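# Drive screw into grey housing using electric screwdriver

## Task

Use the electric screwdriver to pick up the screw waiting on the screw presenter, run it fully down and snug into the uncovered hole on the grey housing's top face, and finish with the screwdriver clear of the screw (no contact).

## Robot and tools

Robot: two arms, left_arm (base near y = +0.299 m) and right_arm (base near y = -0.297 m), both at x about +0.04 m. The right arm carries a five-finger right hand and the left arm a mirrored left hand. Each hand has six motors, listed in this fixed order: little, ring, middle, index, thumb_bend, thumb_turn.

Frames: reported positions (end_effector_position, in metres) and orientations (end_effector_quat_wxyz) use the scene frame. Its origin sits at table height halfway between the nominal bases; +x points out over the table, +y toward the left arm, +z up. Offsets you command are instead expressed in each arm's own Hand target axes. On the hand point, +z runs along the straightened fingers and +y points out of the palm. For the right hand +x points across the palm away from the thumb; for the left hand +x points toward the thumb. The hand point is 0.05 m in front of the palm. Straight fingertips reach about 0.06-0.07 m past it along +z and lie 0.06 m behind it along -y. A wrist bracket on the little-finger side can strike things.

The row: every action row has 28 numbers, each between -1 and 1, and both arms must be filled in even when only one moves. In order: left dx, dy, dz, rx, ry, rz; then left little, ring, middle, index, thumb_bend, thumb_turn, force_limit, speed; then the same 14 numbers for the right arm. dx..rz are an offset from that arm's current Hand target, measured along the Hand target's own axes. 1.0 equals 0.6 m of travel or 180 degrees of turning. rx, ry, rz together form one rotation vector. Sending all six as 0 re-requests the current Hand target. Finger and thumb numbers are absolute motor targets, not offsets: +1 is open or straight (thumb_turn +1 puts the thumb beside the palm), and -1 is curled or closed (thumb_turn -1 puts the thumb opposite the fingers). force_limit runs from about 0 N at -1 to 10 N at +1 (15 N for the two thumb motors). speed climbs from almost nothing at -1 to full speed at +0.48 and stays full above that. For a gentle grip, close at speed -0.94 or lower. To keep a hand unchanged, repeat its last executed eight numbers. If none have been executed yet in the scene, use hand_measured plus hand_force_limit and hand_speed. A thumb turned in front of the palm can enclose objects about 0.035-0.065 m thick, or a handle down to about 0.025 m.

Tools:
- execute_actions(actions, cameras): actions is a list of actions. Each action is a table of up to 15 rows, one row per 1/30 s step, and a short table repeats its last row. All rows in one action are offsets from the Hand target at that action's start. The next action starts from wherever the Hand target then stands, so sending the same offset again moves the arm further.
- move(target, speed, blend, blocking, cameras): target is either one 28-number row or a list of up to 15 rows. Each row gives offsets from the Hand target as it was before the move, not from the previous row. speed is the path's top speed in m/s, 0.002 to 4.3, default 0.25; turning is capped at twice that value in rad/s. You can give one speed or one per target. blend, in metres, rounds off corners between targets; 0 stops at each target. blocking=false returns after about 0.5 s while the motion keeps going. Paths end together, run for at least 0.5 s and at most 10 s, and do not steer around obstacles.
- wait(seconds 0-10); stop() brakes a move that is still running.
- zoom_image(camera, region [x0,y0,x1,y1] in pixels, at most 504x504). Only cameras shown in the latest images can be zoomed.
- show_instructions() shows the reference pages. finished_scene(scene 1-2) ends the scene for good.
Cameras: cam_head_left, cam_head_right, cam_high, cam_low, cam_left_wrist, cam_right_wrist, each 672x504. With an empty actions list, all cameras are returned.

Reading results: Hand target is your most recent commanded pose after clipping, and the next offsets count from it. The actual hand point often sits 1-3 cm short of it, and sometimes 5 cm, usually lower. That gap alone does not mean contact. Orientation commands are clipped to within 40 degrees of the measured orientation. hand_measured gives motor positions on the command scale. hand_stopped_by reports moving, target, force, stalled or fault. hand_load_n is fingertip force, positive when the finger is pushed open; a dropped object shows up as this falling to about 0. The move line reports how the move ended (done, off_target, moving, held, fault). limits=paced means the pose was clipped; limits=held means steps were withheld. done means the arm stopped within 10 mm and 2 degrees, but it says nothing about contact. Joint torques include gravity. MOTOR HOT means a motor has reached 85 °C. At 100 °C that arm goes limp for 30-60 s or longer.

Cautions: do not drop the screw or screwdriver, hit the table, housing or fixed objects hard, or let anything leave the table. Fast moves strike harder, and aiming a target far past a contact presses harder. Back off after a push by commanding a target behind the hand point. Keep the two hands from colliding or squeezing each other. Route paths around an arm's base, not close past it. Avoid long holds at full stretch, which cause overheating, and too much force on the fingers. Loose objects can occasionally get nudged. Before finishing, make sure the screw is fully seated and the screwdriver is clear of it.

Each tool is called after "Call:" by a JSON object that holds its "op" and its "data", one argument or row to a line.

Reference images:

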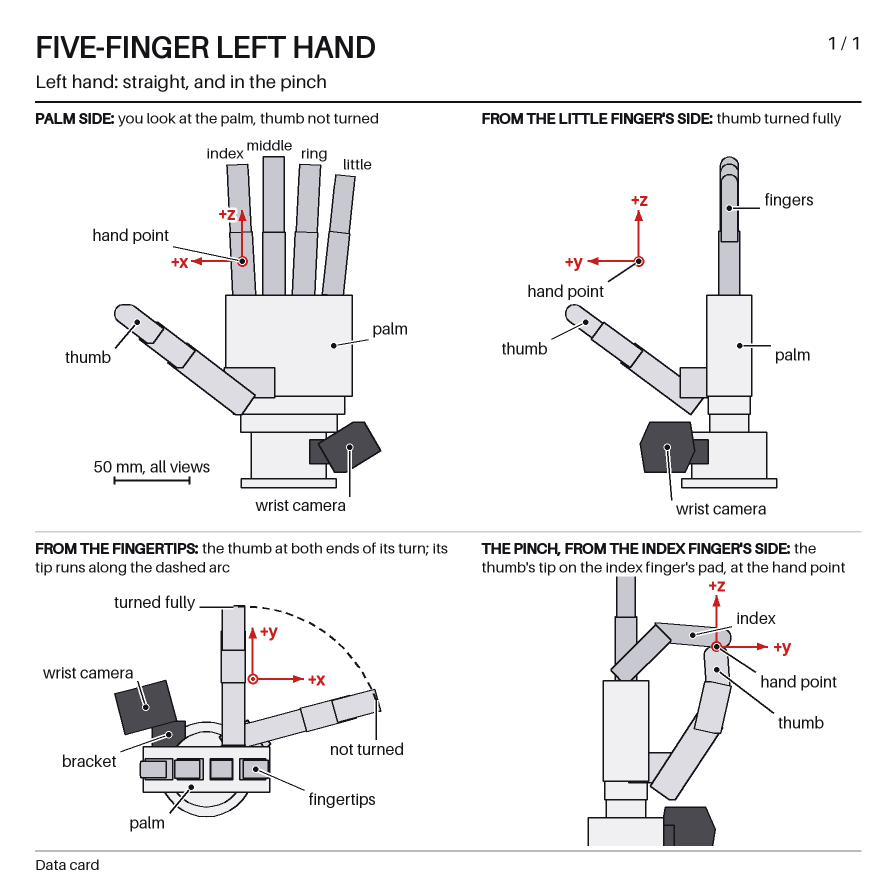

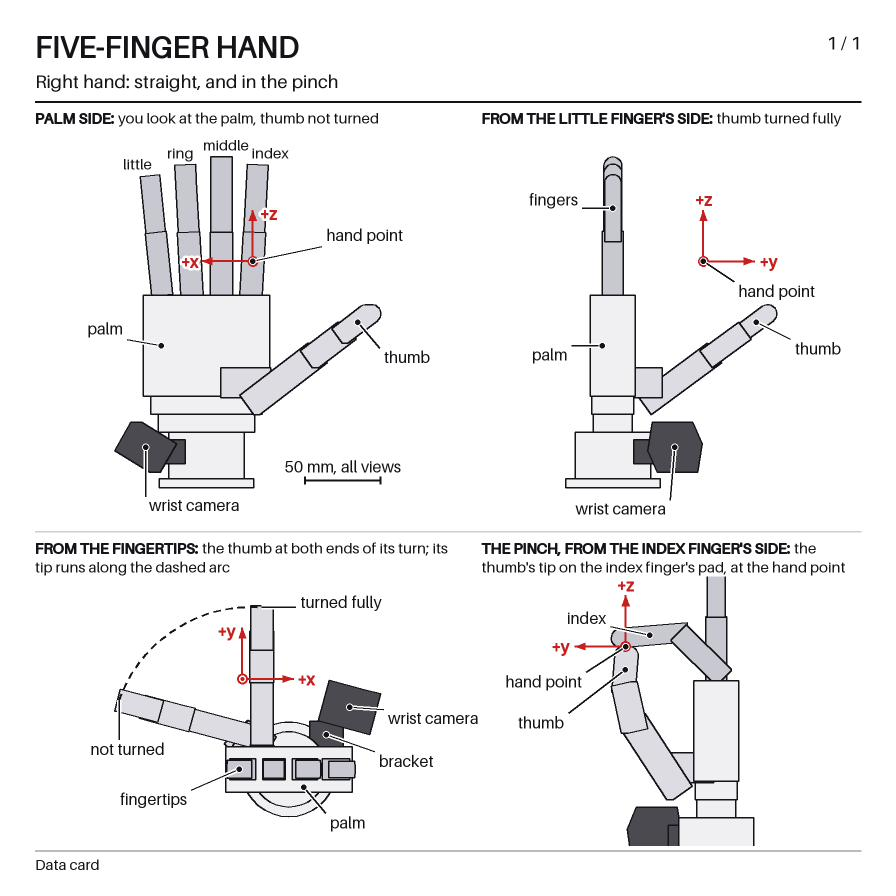

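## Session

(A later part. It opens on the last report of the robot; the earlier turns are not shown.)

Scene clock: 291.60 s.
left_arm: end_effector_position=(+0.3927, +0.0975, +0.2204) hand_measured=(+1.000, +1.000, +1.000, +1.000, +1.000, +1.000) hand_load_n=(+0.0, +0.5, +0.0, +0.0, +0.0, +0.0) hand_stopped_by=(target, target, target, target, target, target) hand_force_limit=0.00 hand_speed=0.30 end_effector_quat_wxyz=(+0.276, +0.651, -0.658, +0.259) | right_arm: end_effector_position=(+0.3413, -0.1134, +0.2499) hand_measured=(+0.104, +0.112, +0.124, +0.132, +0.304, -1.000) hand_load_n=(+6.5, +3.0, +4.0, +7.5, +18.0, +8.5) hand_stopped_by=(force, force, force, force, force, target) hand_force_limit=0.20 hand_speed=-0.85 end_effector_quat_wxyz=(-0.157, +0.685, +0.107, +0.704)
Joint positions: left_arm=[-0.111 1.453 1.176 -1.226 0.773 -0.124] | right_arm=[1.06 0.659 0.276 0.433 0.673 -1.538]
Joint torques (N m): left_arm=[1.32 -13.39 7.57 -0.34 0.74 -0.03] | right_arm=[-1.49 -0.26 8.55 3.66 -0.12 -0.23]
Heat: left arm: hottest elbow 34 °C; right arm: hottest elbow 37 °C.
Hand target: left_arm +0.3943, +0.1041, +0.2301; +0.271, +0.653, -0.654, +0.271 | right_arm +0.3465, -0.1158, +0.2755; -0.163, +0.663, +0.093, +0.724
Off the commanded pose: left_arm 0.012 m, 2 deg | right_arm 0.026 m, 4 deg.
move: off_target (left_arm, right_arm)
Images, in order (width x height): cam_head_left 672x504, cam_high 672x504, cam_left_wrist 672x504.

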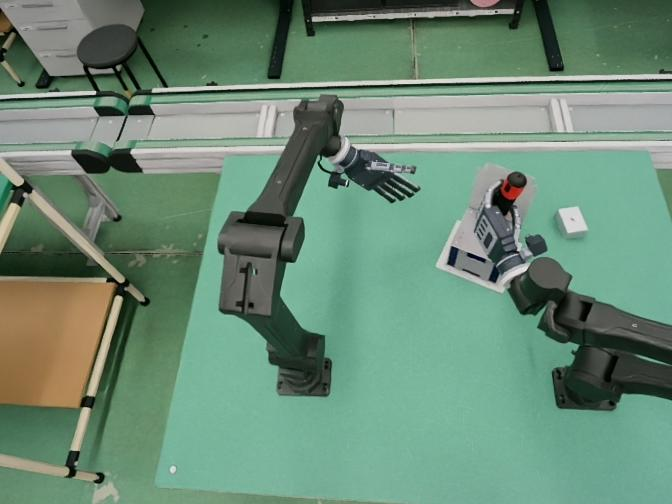

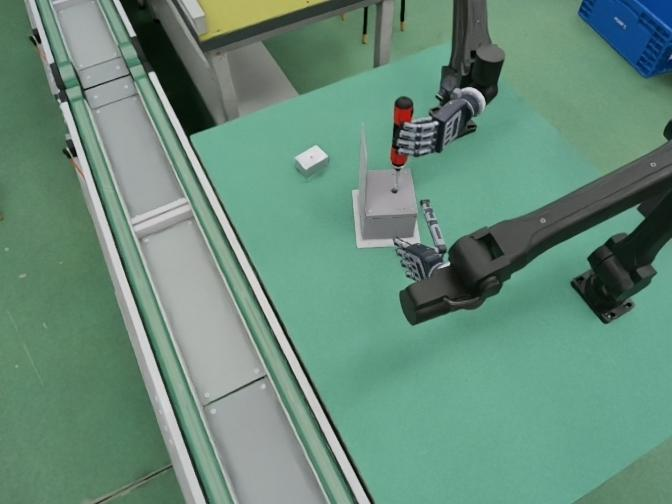

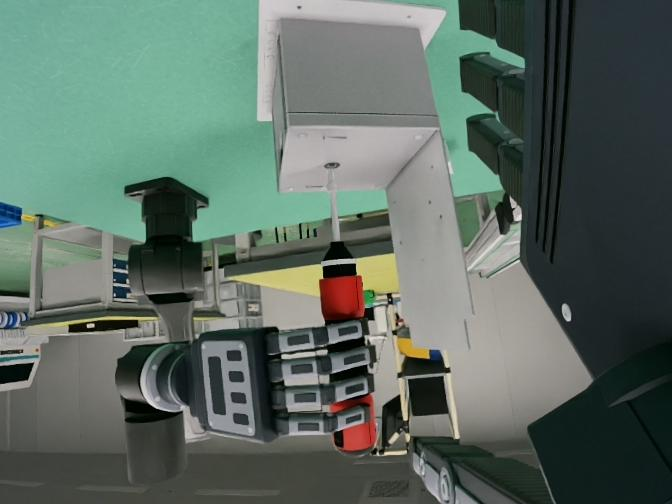

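Call:
{"op": "zoom_image", "data": {
  "camera": "cam_high",
  "region": [540, 190, 672, 330]
}}

Call:
{"op": "zoom_image", "data": {
  "camera": "cam_high",
  "region": [410, 50, 510, 150]
}}

Call:
{"op": "zoom_image", "data": {
  "camera": "cam_head_left",
  "region": [260, 310, 350, 400]
}}

Call:
{"op": "zoom_image", "data": {
  "camera": "cam_head_left",
  "region": [530, 320, 640, 420]
}}

Scaled by 3.600.

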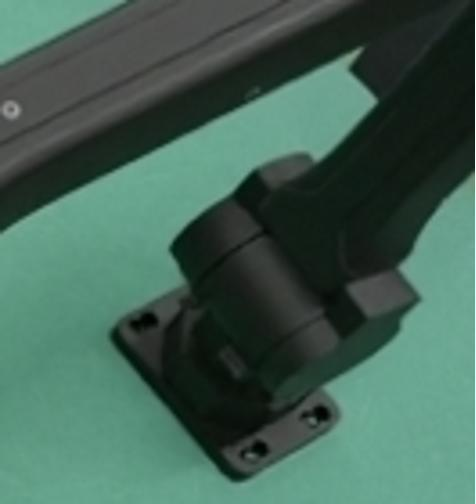

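Scaled by 5.040.

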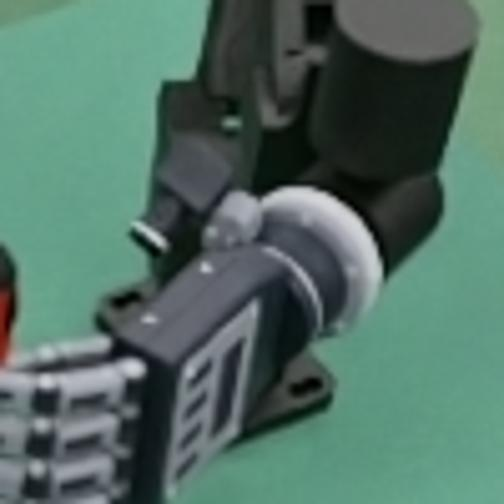

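Scaled by 5.600.

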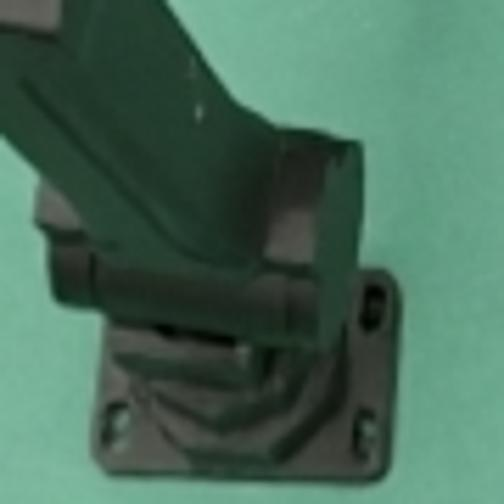

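Scaled by 4.582.

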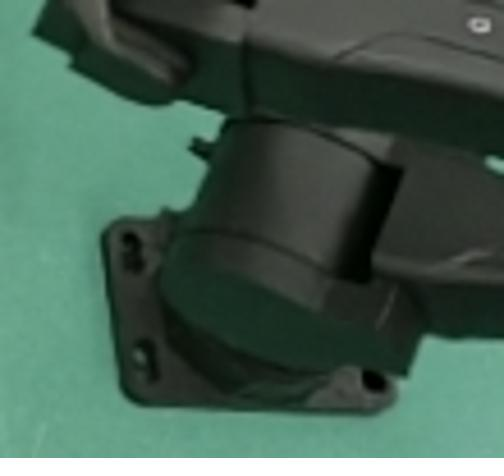

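Call:
{"op": "zoom_image", "data": {
  "camera": "cam_high",
  "region": [160, 20, 500, 260]
}}

Call:
{"op": "zoom_image", "data": {
  "camera": "cam_high",
  "region": [300, 260, 672, 504]
}}

Call:
{"op": "zoom_image", "data": {
  "camera": "cam_high",
  "region": [440, 0, 672, 240]
}}

Scaled by 1.482.

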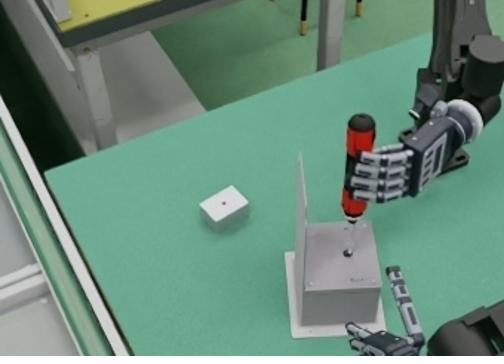

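Scaled by 1.355.

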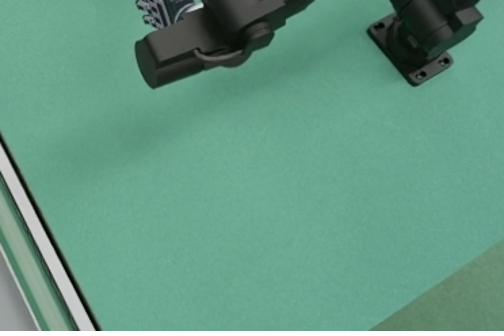

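Scaled by 2.100.

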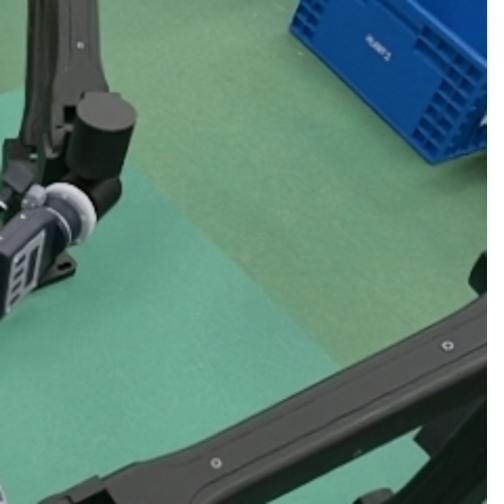

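Call:
{"op": "move", "data": {
  "target": [
    [0,0,0,0,0,0,1,1,1,1,1,1,0,0.3,0.0358,-0.0288,0.0288,0,-0.0219,-0.0172,-0.2,-0.2,-0.2,-0.2,0.05,-1,0.2,-0.85],
    [0,0,0,0,0,0,1,1,1,1,1,1,0,0.3,0.0133,-0.0085,0.0185,0,-0.0219,-0.0172,-0.2,-0.2,-0.2,-0.2,0.05,-1,0.2,-0.85],
    [0,0,0,0,0,0,1,1,1,1,1,1,0,0.3,-0.0005,-0.0062,0.0167,0,-0.0219,-0.0172,-0.2,-0.2,-0.2,-0.2,0.05,-1,0.2,-0.85]
  ],
  "speed": 0.07,
  "cameras": ["cam_high","cam_left_wrist","cam_head_left"]
}}

Call:
{"op": "zoom_image", "data": {
  "camera": "cam_left_wrist",
  "region": [310, 150, 360, 200]
}}

Call:
{"op": "zoom_image", "data": {
  "camera": "cam_high",
  "region": [382, 174, 408, 200]
}}

Call:
{"op": "zoom_image", "data": {
  "camera": "cam_high",
  "region": [360, 85, 440, 195]
}}

Call:
{"op": "zoom_image", "data": {
  "camera": "cam_left_wrist",
  "region": [270, 160, 430, 440]
}}

Call:
{"op": "zoom_image", "data": {
  "camera": "cam_head_left",
  "region": [480, 150, 540, 210]
}}

Scene clock: 313.60 s.
left_arm: end_effector_position=(+0.3927, +0.0975, +0.2204) hand_measured=(+1.000, +1.000, +1.000, +1.000, +1.000, +1.000) hand_load_n=(+0.0, +0.0, +0.0, +0.0, -0.5, +0.0) hand_stopped_by=(target, target, target, target, target, target) hand_force_limit=0.00 hand_speed=0.30 end_effector_quat_wxyz=(+0.276, +0.651, -0.658, +0.259) | right_arm: end_effector_position=(+0.3479, -0.1042, +0.2494) hand_measured=(+0.104, +0.112, +0.124, +0.132, +0.304, -1.000) hand_load_n=(+6.5, +3.0, +4.0, +7.5, +18.0, +9.0) hand_stopped_by=(force, force, force, force, force, target) hand_force_limit=0.20 hand_speed=-0.85 end_effector_quat_wxyz=(-0.135, +0.706, +0.137, +0.682)
Joint positions: left_arm=[-0.111 1.453 1.176 -1.226 0.773 -0.124] | right_arm=[1.048 0.688 0.332 0.312 0.649 -1.541]
Joint torques (N m): left_arm=[1.08 -13.33 7.62 -0.35 0.76 -0.03] | right_arm=[-1.85 -1.08 8.62 3.81 -0.04 -0.19]
Heat: left arm: hottest elbow 34 °C; right arm: hottest elbow 38 °C.
Hand target: left_arm +0.3943, +0.1041, +0.2301; +0.271, +0.653, -0.654, +0.271 | right_arm +0.3545, -0.1088, +0.2766; -0.140, +0.685, +0.116, +0.705
Off the commanded pose: left_arm 0.012 m, 2 deg | right_arm 0.028 m, 4 deg.
move: off_target (left_arm, right_arm)
Images, in order (width x height): cam_head_left 672x504, cam_high 672x504, cam_left_wrist 672x504.

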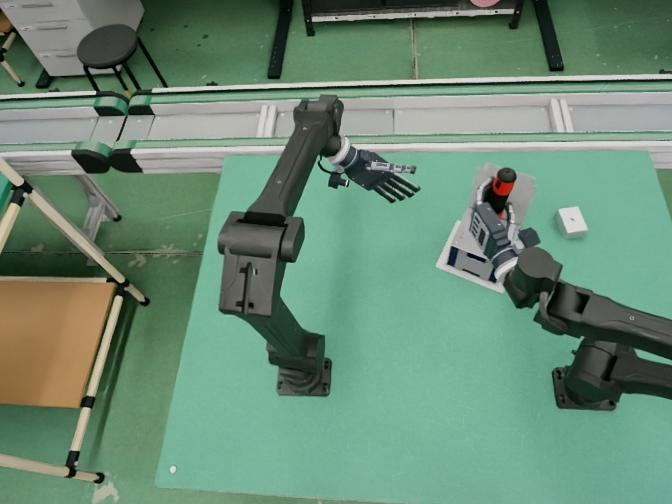

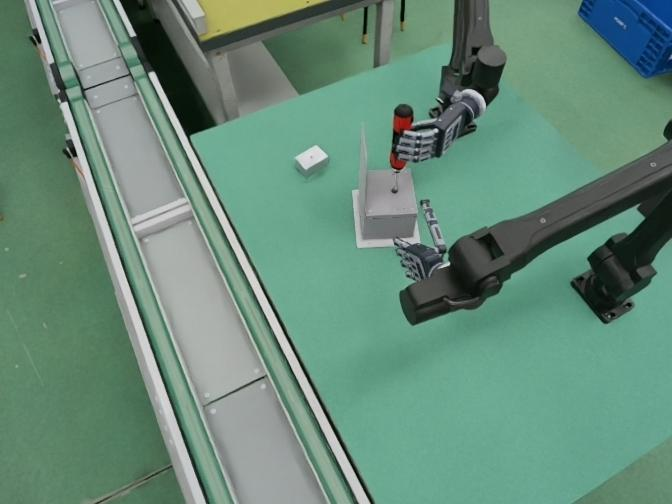

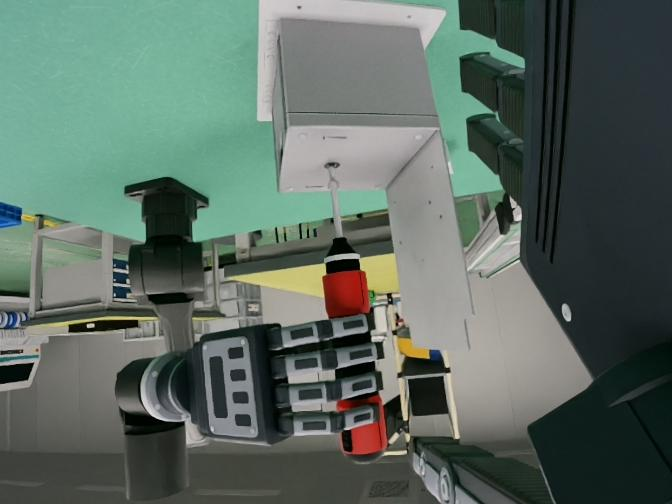

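Scaled by 10.080.

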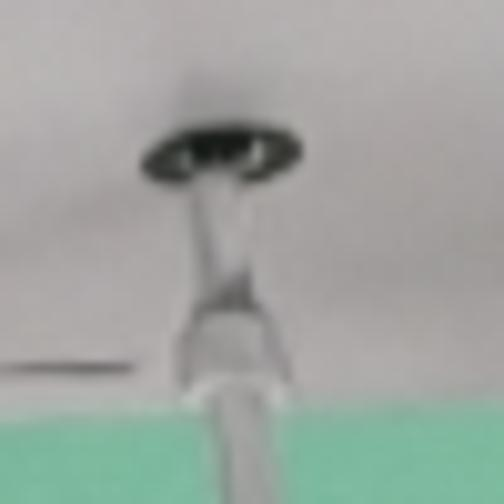

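Scaled by 19.385.

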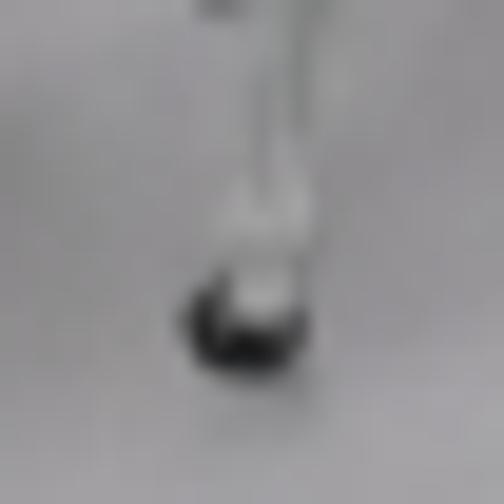

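Scaled by 4.582.

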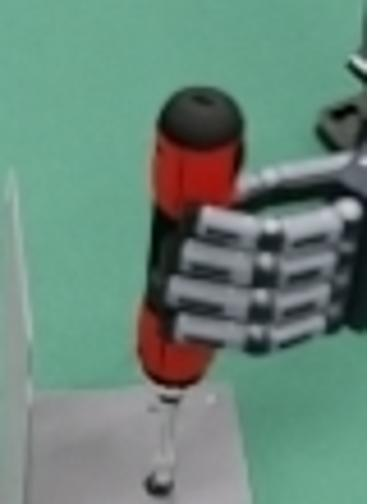

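Scaled by 1.800.

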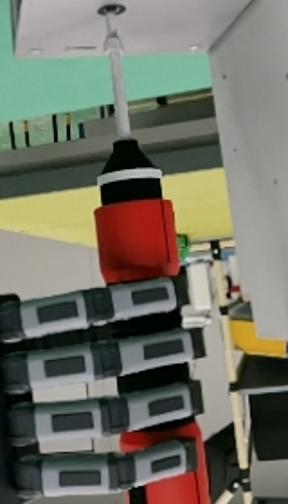

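Scaled by 8.400.

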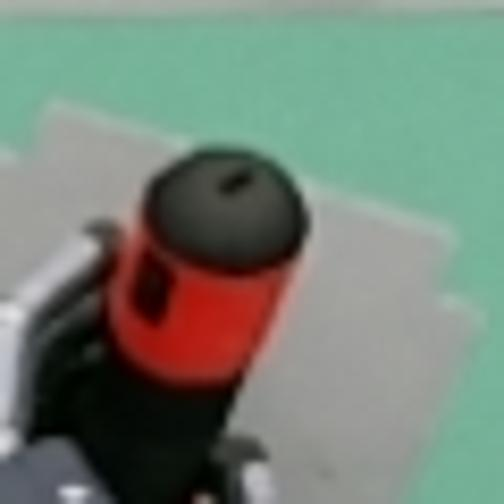

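Call:
{"op": "move", "data": {
  "target": [0,0,0,0,0,0,1,1,1,1,1,1,0,0.3,-0.0115,0.0057,-0.0028,0,0,0,-0.2,-0.2,-0.2,-0.2,0.05,-1,0.2,-0.85],
  "speed": 0.04,
  "cameras": ["cam_high","cam_left_wrist"]
}}

Call:
{"op": "zoom_image", "data": {
  "camera": "cam_left_wrist",
  "region": [316, 150, 352, 186]
}}

Call:
{"op": "zoom_image", "data": {
  "camera": "cam_high",
  "region": [382, 174, 408, 200]
}}

Scene clock: 318.17 s.
left_arm: end_effector_position=(+0.3927, +0.0975, +0.2204) hand_measured=(+1.000, +1.000, +1.000, +1.000, +1.000, +1.000) hand_load_n=(+0.0, +0.0, +0.0, +0.0, +0.0, +0.0) hand_stopped_by=(target, target, target, target, target, target) hand_force_limit=0.00 hand_speed=0.30 end_effector_quat_wxyz=(+0.276, +0.651, -0.658, +0.259) | right_arm: end_effector_position=(+0.3485, -0.1063, +0.2462) hand_measured=(+0.104, +0.112, +0.124, +0.132, +0.304, -1.000) hand_load_n=(+7.0, +3.0, +4.0, +7.5, +18.0, +8.5) hand_stopped_by=(force, force, force, force, force, target) hand_force_limit=0.20 hand_speed=-0.85 end_effector_quat_wxyz=(-0.137, +0.704, +0.135, +0.684)
Joint positions: left_arm=[-0.111 1.453 1.176 -1.226 0.773 -0.124] | right_arm=[1.04 0.688 0.319 0.335 0.641 -1.541]
Joint torques (N m): left_arm=[1.38 -13.33 7.69 -0.38 0.76 -0.03] | right_arm=[-1.85 -1.2 8.24 3.59 -0.05 -0.19]
Heat: left arm: hottest elbow 34 °C; right arm: hottest elbow 37 °C.
Hand target: left_arm +0.3943, +0.1041, +0.2301; +0.271, +0.653, -0.654, +0.271 | right_arm +0.3543, -0.1123, +0.2695; -0.140, +0.685, +0.116, +0.705
Off the commanded pose: left_arm 0.012 m, 2 deg | right_arm 0.025 m, 4 deg.
move: off_target (left_arm, right_arm)
Images, in order (width x height): cam_high 672x504, cam_left_wrist 672x504.

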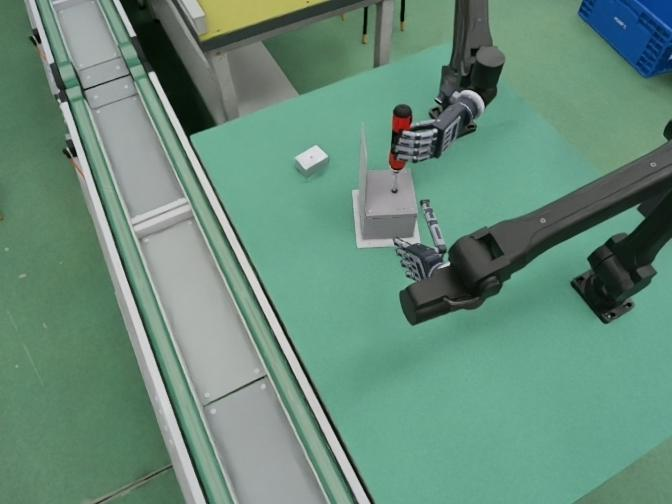

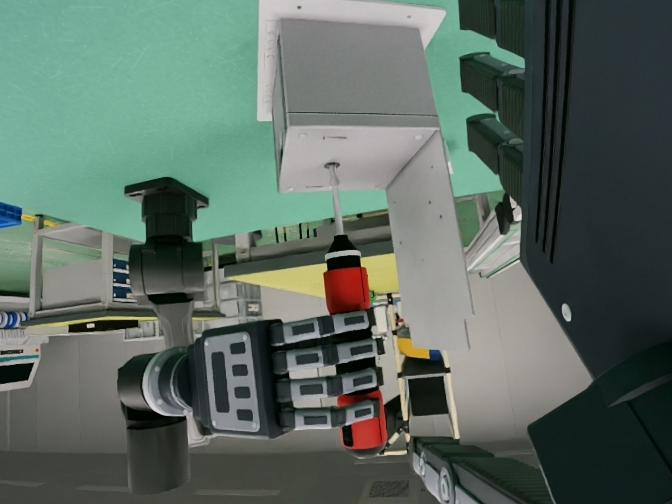

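Scaled by 14.000.

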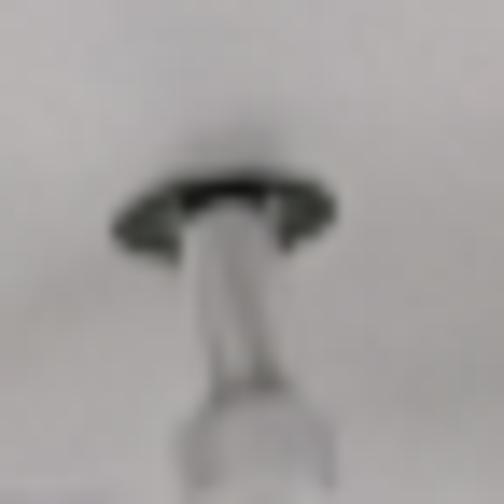

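Scaled by 19.385.

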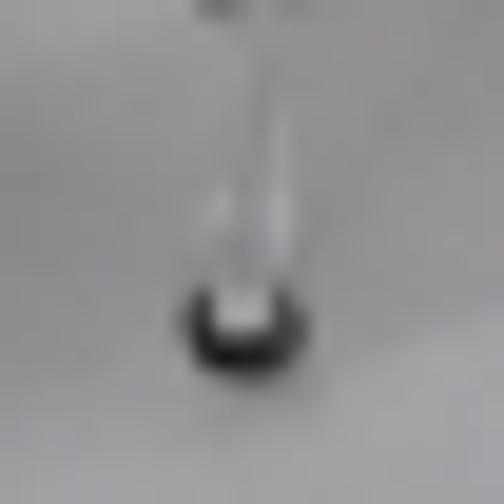

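Call:
{"op": "move", "data": {
  "target": [0,0,0,0,0,0,1,1,1,1,1,1,0,0.3,-0.0098,0.0005,-0.0003,0,0,0,-0.2,-0.2,-0.2,-0.2,0.05,-1,0.2,-0.85],
  "speed": 0.04,
  "cameras": ["cam_high","cam_left_wrist"]
}}

Call:
{"op": "zoom_image", "data": {
  "camera": "cam_left_wrist",
  "region": [316, 150, 352, 186]
}}

Call:
{"op": "zoom_image", "data": {
  "camera": "cam_high",
  "region": [382, 174, 408, 200]
}}

Scene clock: 321.17 s.
left_arm: end_effector_position=(+0.3927, +0.0975, +0.2204) hand_measured=(+1.000, +1.000, +1.000, +1.000, +1.000, +1.000) hand_load_n=(+0.0, +0.0, +0.0, +0.0, +0.0, +0.0) hand_stopped_by=(target, target, target, target, target, target) hand_force_limit=0.00 hand_speed=0.30 end_effector_quat_wxyz=(+0.276, +0.651, -0.658, +0.259) | right_arm: end_effector_position=(+0.3481, -0.1072, +0.2442) hand_measured=(+0.104, +0.112, +0.124, +0.132, +0.304, -1.000) hand_load_n=(+7.0, +3.0, +3.5, +7.0, +18.0, +8.5) hand_stopped_by=(force, force, force, force, force, target) hand_force_limit=0.20 hand_speed=-0.85 end_effector_quat_wxyz=(-0.141, +0.701, +0.132, +0.686)
Joint positions: left_arm=[-0.111 1.453 1.176 -1.226 0.773 -0.124] | right_arm=[1.039 0.688 0.306 0.359 0.638 -1.541]
Joint torques (N m): left_arm=[1.26 -13.27 7.56 -0.35 0.73 -0.02] | right_arm=[-1.79 -0.21 8.05 3.55 -0.03 -0.18]
Heat: left arm: hottest elbow 34 °C; right arm: hottest elbow 37 °C.
Hand target: left_arm +0.3943, +0.1041, +0.2301; +0.271, +0.653, -0.654, +0.271 | right_arm +0.3544, -0.1125, +0.2636; -0.140, +0.685, +0.116, +0.705
Off the commanded pose: left_arm 0.012 m, 2 deg | right_arm 0.021 m, 3 deg.
move: off_target (left_arm, right_arm)
Images, in order (width x height): cam_high 672x504, cam_left_wrist 672x504.

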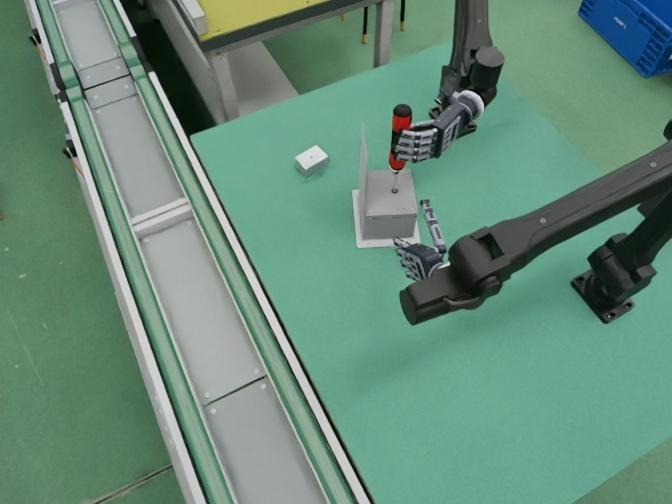

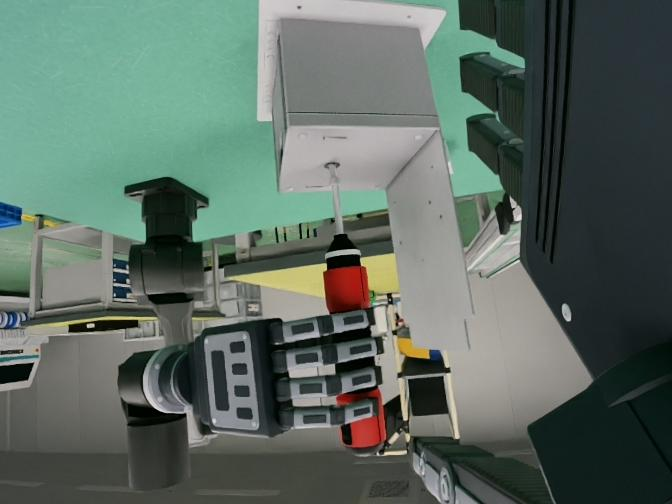

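Scaled by 14.000.

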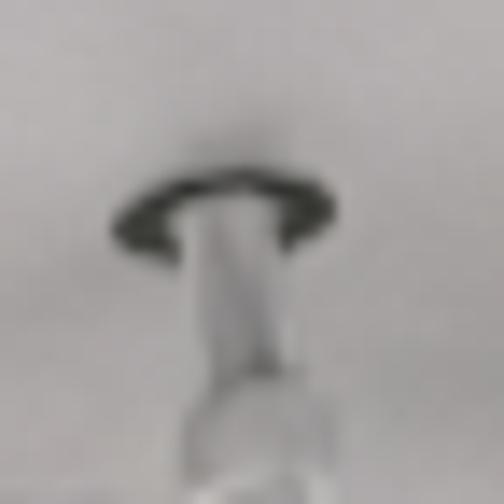

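Scaled by 19.385.

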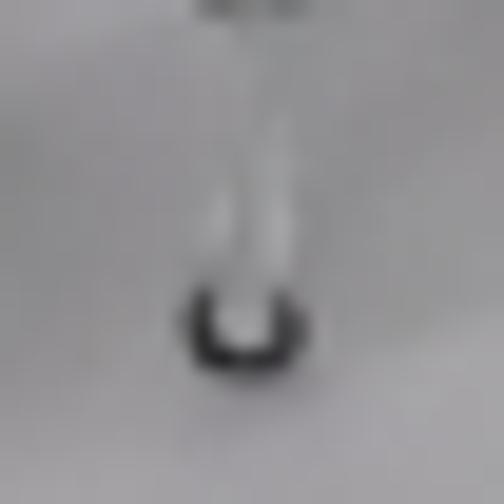

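Call:
{"op": "move", "data": {
  "target": [0,0,0,0,0,0,1,1,1,1,1,1,0,0.3,-0.0167,-0.0033,-0.0027,-0.0001,-0.0056,-0.0013,-0.2,-0.2,-0.2,-0.2,0.05,-1,0.2,-0.85],
  "speed": 0.04,
  "cameras": ["cam_high","cam_left_wrist"]
}}

Call:
{"op": "zoom_image", "data": {
  "camera": "cam_left_wrist",
  "region": [316, 150, 352, 186]
}}

Call:
{"op": "zoom_image", "data": {
  "camera": "cam_high",
  "region": [382, 174, 408, 200]
}}

Scene clock: 324.37 s.
left_arm: end_effector_position=(+0.3927, +0.0975, +0.2204) hand_measured=(+1.000, +1.000, +1.000, +1.000, +1.000, +1.000) hand_load_n=(+0.0, +0.0, +0.0, +0.0, +0.0, +0.0) hand_stopped_by=(target, target, target, target, target, target) hand_force_limit=0.00 hand_speed=0.30 end_effector_quat_wxyz=(+0.276, +0.651, -0.658, +0.259) | right_arm: end_effector_position=(+0.3488, -0.1071, +0.2433) hand_measured=(+0.104, +0.112, +0.124, +0.132, +0.304, -1.000) hand_load_n=(+7.5, +3.5, +3.5, +6.5, +18.0, +7.5) hand_stopped_by=(force, force, force, force, force, target) hand_force_limit=0.20 hand_speed=-0.85 end_effector_quat_wxyz=(-0.140, +0.701, +0.130, +0.688)
Joint positions: left_arm=[-0.111 1.453 1.176 -1.226 0.773 -0.124] | right_arm=[1.039 0.697 0.305 0.373 0.643 -1.541]
Joint torques (N m): left_arm=[1.32 -13.8 7.61 -0.24 0.74 -0.01] | right_arm=[-0.91 0.38 7.56 3.22 0.18 -0.11]
Heat: left arm: hottest elbow 34 °C; right arm: hottest elbow 37 °C.
Hand target: left_arm +0.3943, +0.1041, +0.2301; +0.271, +0.653, -0.654, +0.271 | right_arm +0.3524, -0.1108, +0.2536; -0.138, +0.691, +0.119, +0.699
Off the commanded pose: left_arm 0.012 m, 2 deg | right_arm 0.012 m, 2 deg.
move: off_target (left_arm, right_arm)
Images, in order (width x height): cam_high 672x504, cam_left_wrist 672x504.

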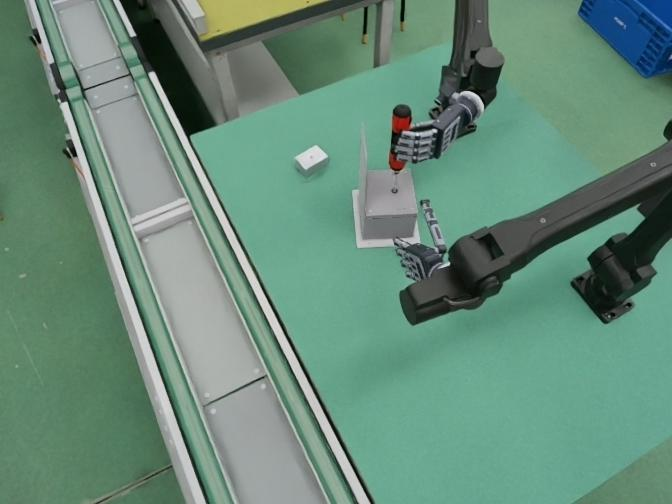

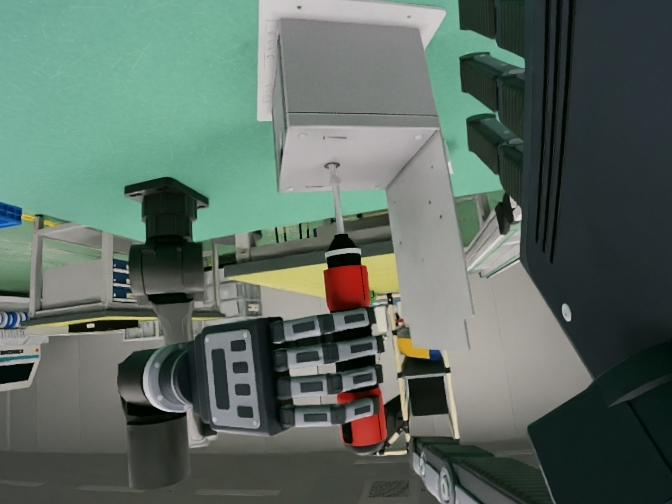

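Scaled by 14.000.

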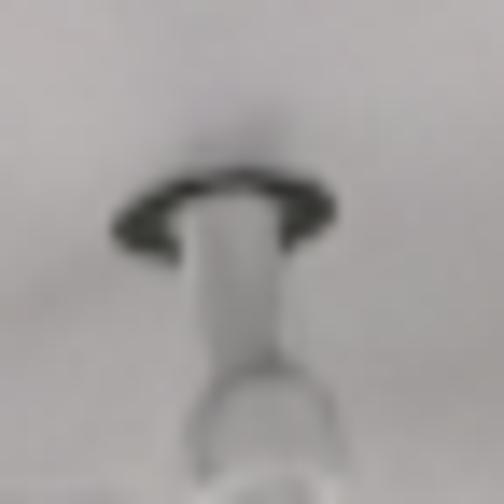

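Scaled by 19.385.

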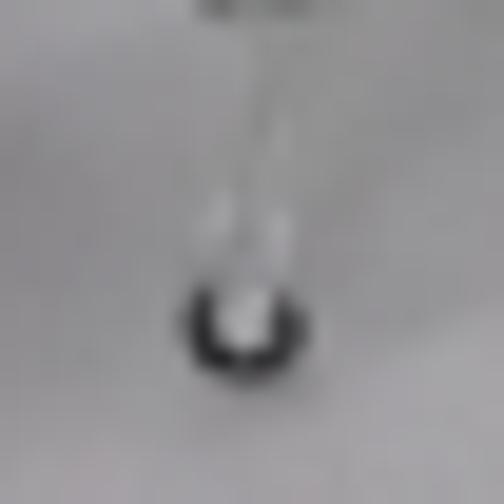

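Call:
{"op": "move", "data": {
  "target": [0,0,0,0,0,0,1,1,1,1,1,1,0,0.3,-0.0167,-0.0033,-0.0027,-0.0001,-0.0056,-0.0013,-0.2,-0.2,-0.2,-0.2,0.05,-1,0.2,-0.85],
  "speed": 0.04,
  "cameras": ["cam_high","cam_left_wrist"]
}}

Call:
{"op": "zoom_image", "data": {
  "camera": "cam_left_wrist",
  "region": [316, 150, 352, 186]
}}

Call:
{"op": "zoom_image", "data": {
  "camera": "cam_high",
  "region": [382, 174, 408, 200]
}}

Scene clock: 326.80 s.
left_arm: end_effector_position=(+0.3927, +0.0975, +0.2204) hand_measured=(+1.000, +1.000, +1.000, +1.000, +1.000, +1.000) hand_load_n=(+0.0, +0.0, +0.0, +0.0, +0.0, +0.0) hand_stopped_by=(target, target, target, target, target, target) hand_force_limit=0.00 hand_speed=0.30 end_effector_quat_wxyz=(+0.276, +0.651, -0.658, +0.259) | right_arm: end_effector_position=(+0.3495, -0.1085, +0.2413) hand_measured=(+0.104, +0.112, +0.124, +0.132, +0.304, -1.000) hand_load_n=(+7.5, +3.5, +3.5, +6.5, +18.0, +7.0) hand_stopped_by=(force, force, force, force, force, target) hand_force_limit=0.20 hand_speed=-0.85 end_effector_quat_wxyz=(-0.136, +0.701, +0.126, +0.688)
Joint positions: left_arm=[-0.111 1.453 1.176 -1.226 0.773 -0.124] | right_arm=[1.039 0.706 0.302 0.386 0.653 -1.541]
Joint torques (N m): left_arm=[1.55 -13.45 7.62 -0.28 0.74 -0.04] | right_arm=[0.26 0.73 6.98 2.84 0.23 -0.03]
Heat: left arm: hottest elbow 34 °C; right arm: hottest elbow 37 °C.
Hand target: left_arm +0.3943, +0.1041, +0.2301; +0.271, +0.653, -0.654, +0.271 | right_arm +0.3502, -0.1093, +0.2436; -0.135, +0.697, +0.121, +0.694
Off the commanded pose: left_arm 0.012 m, 2 deg | right_arm 0.003 m, 1 deg.
move: off_target (left_arm)
Images, in order (width x height): cam_high 672x504, cam_left_wrist 672x504.

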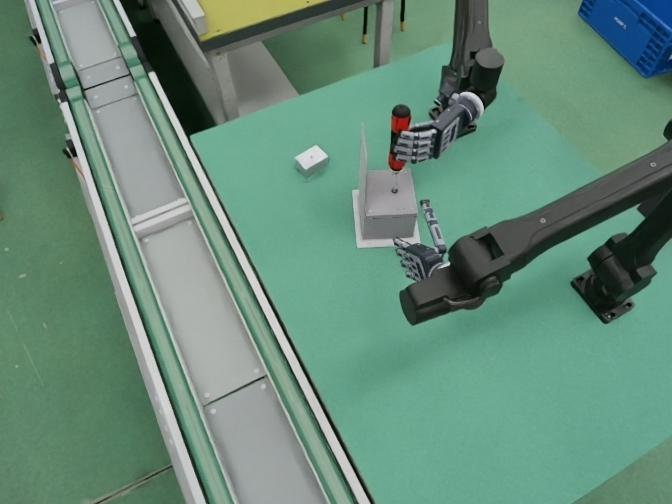

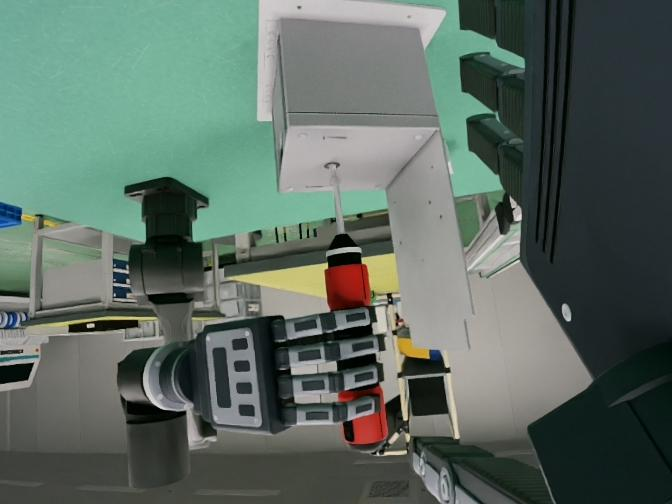

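Scaled by 14.000.

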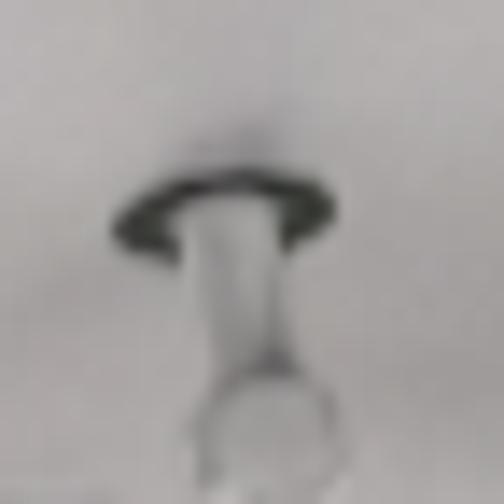

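Scaled by 19.385.

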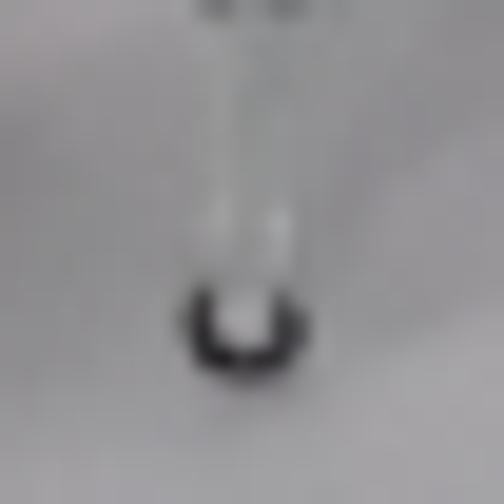

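Call:
{"op": "zoom_image", "data": {
  "camera": "cam_left_wrist",
  "region": [300, 150, 380, 260]
}}

Call:
{"op": "zoom_image", "data": {
  "camera": "cam_high",
  "region": [375, 150, 415, 205]
}}

Scaled by 4.582.

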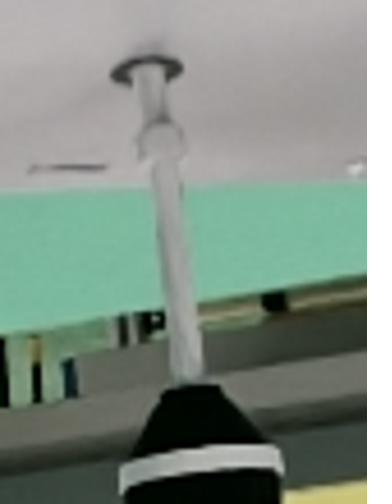

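Scaled by 9.164.

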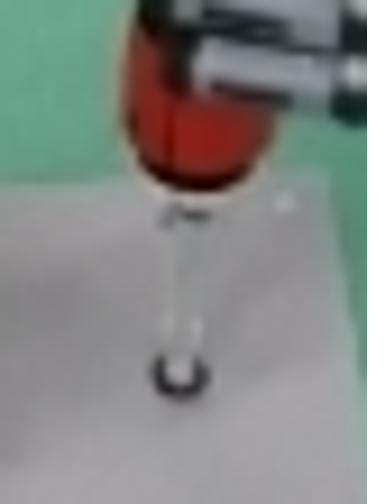

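Call:
{"op": "wait", "data": {
  "seconds": 0.1,
  "cameras": ["cam_head_left","cam_high"]
}}

Call:
{"op": "zoom_image", "data": {
  "camera": "cam_head_left",
  "region": [480, 150, 540, 210]
}}

Call:
{"op": "zoom_image", "data": {
  "camera": "cam_high",
  "region": [360, 85, 440, 195]
}}

Scene clock: 330.00 s.
left_arm: end_effector_position=(+0.3927, +0.0975, +0.2204) hand_measured=(+1.000, +1.000, +1.000, +1.000, +1.000, +1.000) hand_load_n=(+0.0, +0.0, +0.0, +0.0, +0.0, +0.0) hand_stopped_by=(target, target, target, target, target, target) hand_force_limit=0.00 hand_speed=0.30 end_effector_quat_wxyz=(+0.276, +0.651, -0.658, +0.259) | right_arm: end_effector_position=(+0.3495, -0.1085, +0.2413) hand_measured=(+0.104, +0.112, +0.124, +0.132, +0.304, -1.000) hand_load_n=(+7.5, +4.0, +3.5, +6.0, +18.0, +7.0) hand_stopped_by=(force, force, force, force, force, target) hand_force_limit=0.20 hand_speed=-0.85 end_effector_quat_wxyz=(-0.136, +0.701, +0.126, +0.688)
Joint positions: left_arm=[-0.111 1.453 1.176 -1.226 0.773 -0.124] | right_arm=[1.039 0.706 0.302 0.386 0.653 -1.541]
Joint torques (N m): left_arm=[1.32 -13.86 7.64 -0.36 0.75 -0.05] | right_arm=[0.26 0.85 6.99 2.84 0.19 -0.03]
Heat: left arm: hottest elbow 34 °C; right arm: hottest elbow 37 °C.
Hand target: left_arm +0.3943, +0.1041, +0.2301; +0.271, +0.653, -0.654, +0.271 | right_arm +0.3502, -0.1093, +0.2436; -0.135, +0.697, +0.121, +0.694
Off the commanded pose: left_arm 0.012 m, 2 deg | right_arm 0.003 m, 1 deg.
wait: 0.10 s; at rest from the start
Images, in order (width x height): cam_head_left 672x504, cam_high 672x504.

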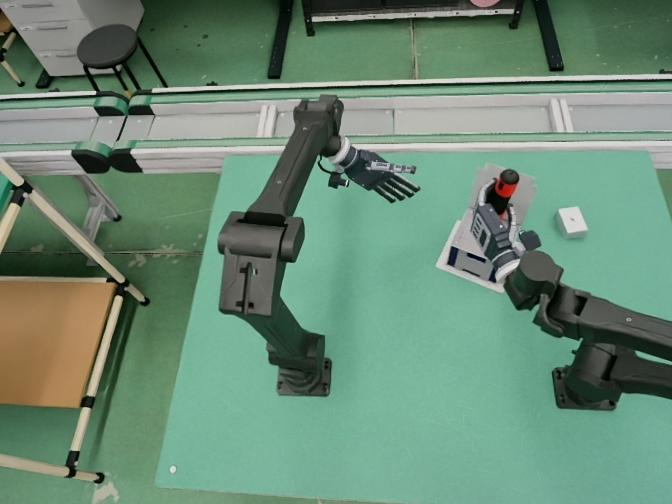

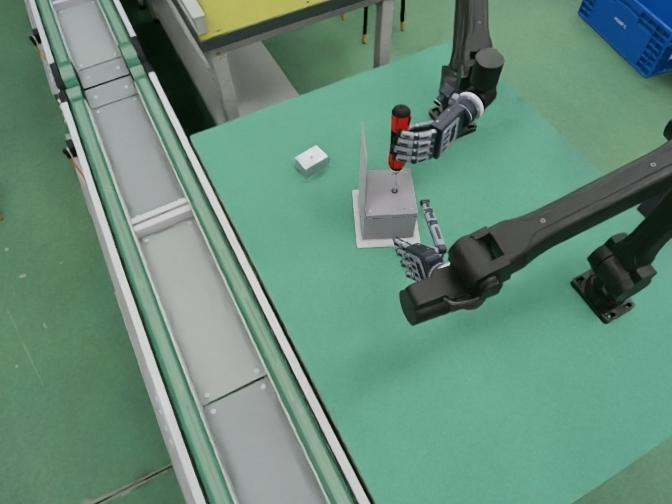

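Scaled by 8.400.

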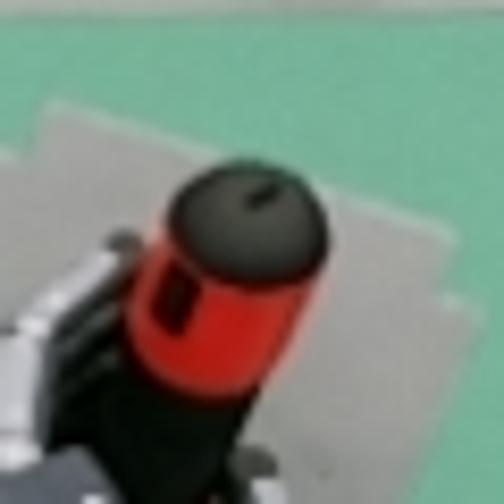

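Scaled by 4.582.

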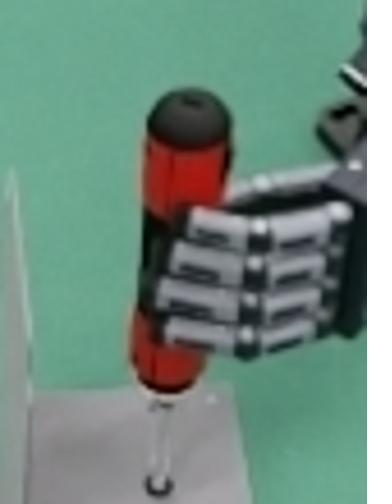

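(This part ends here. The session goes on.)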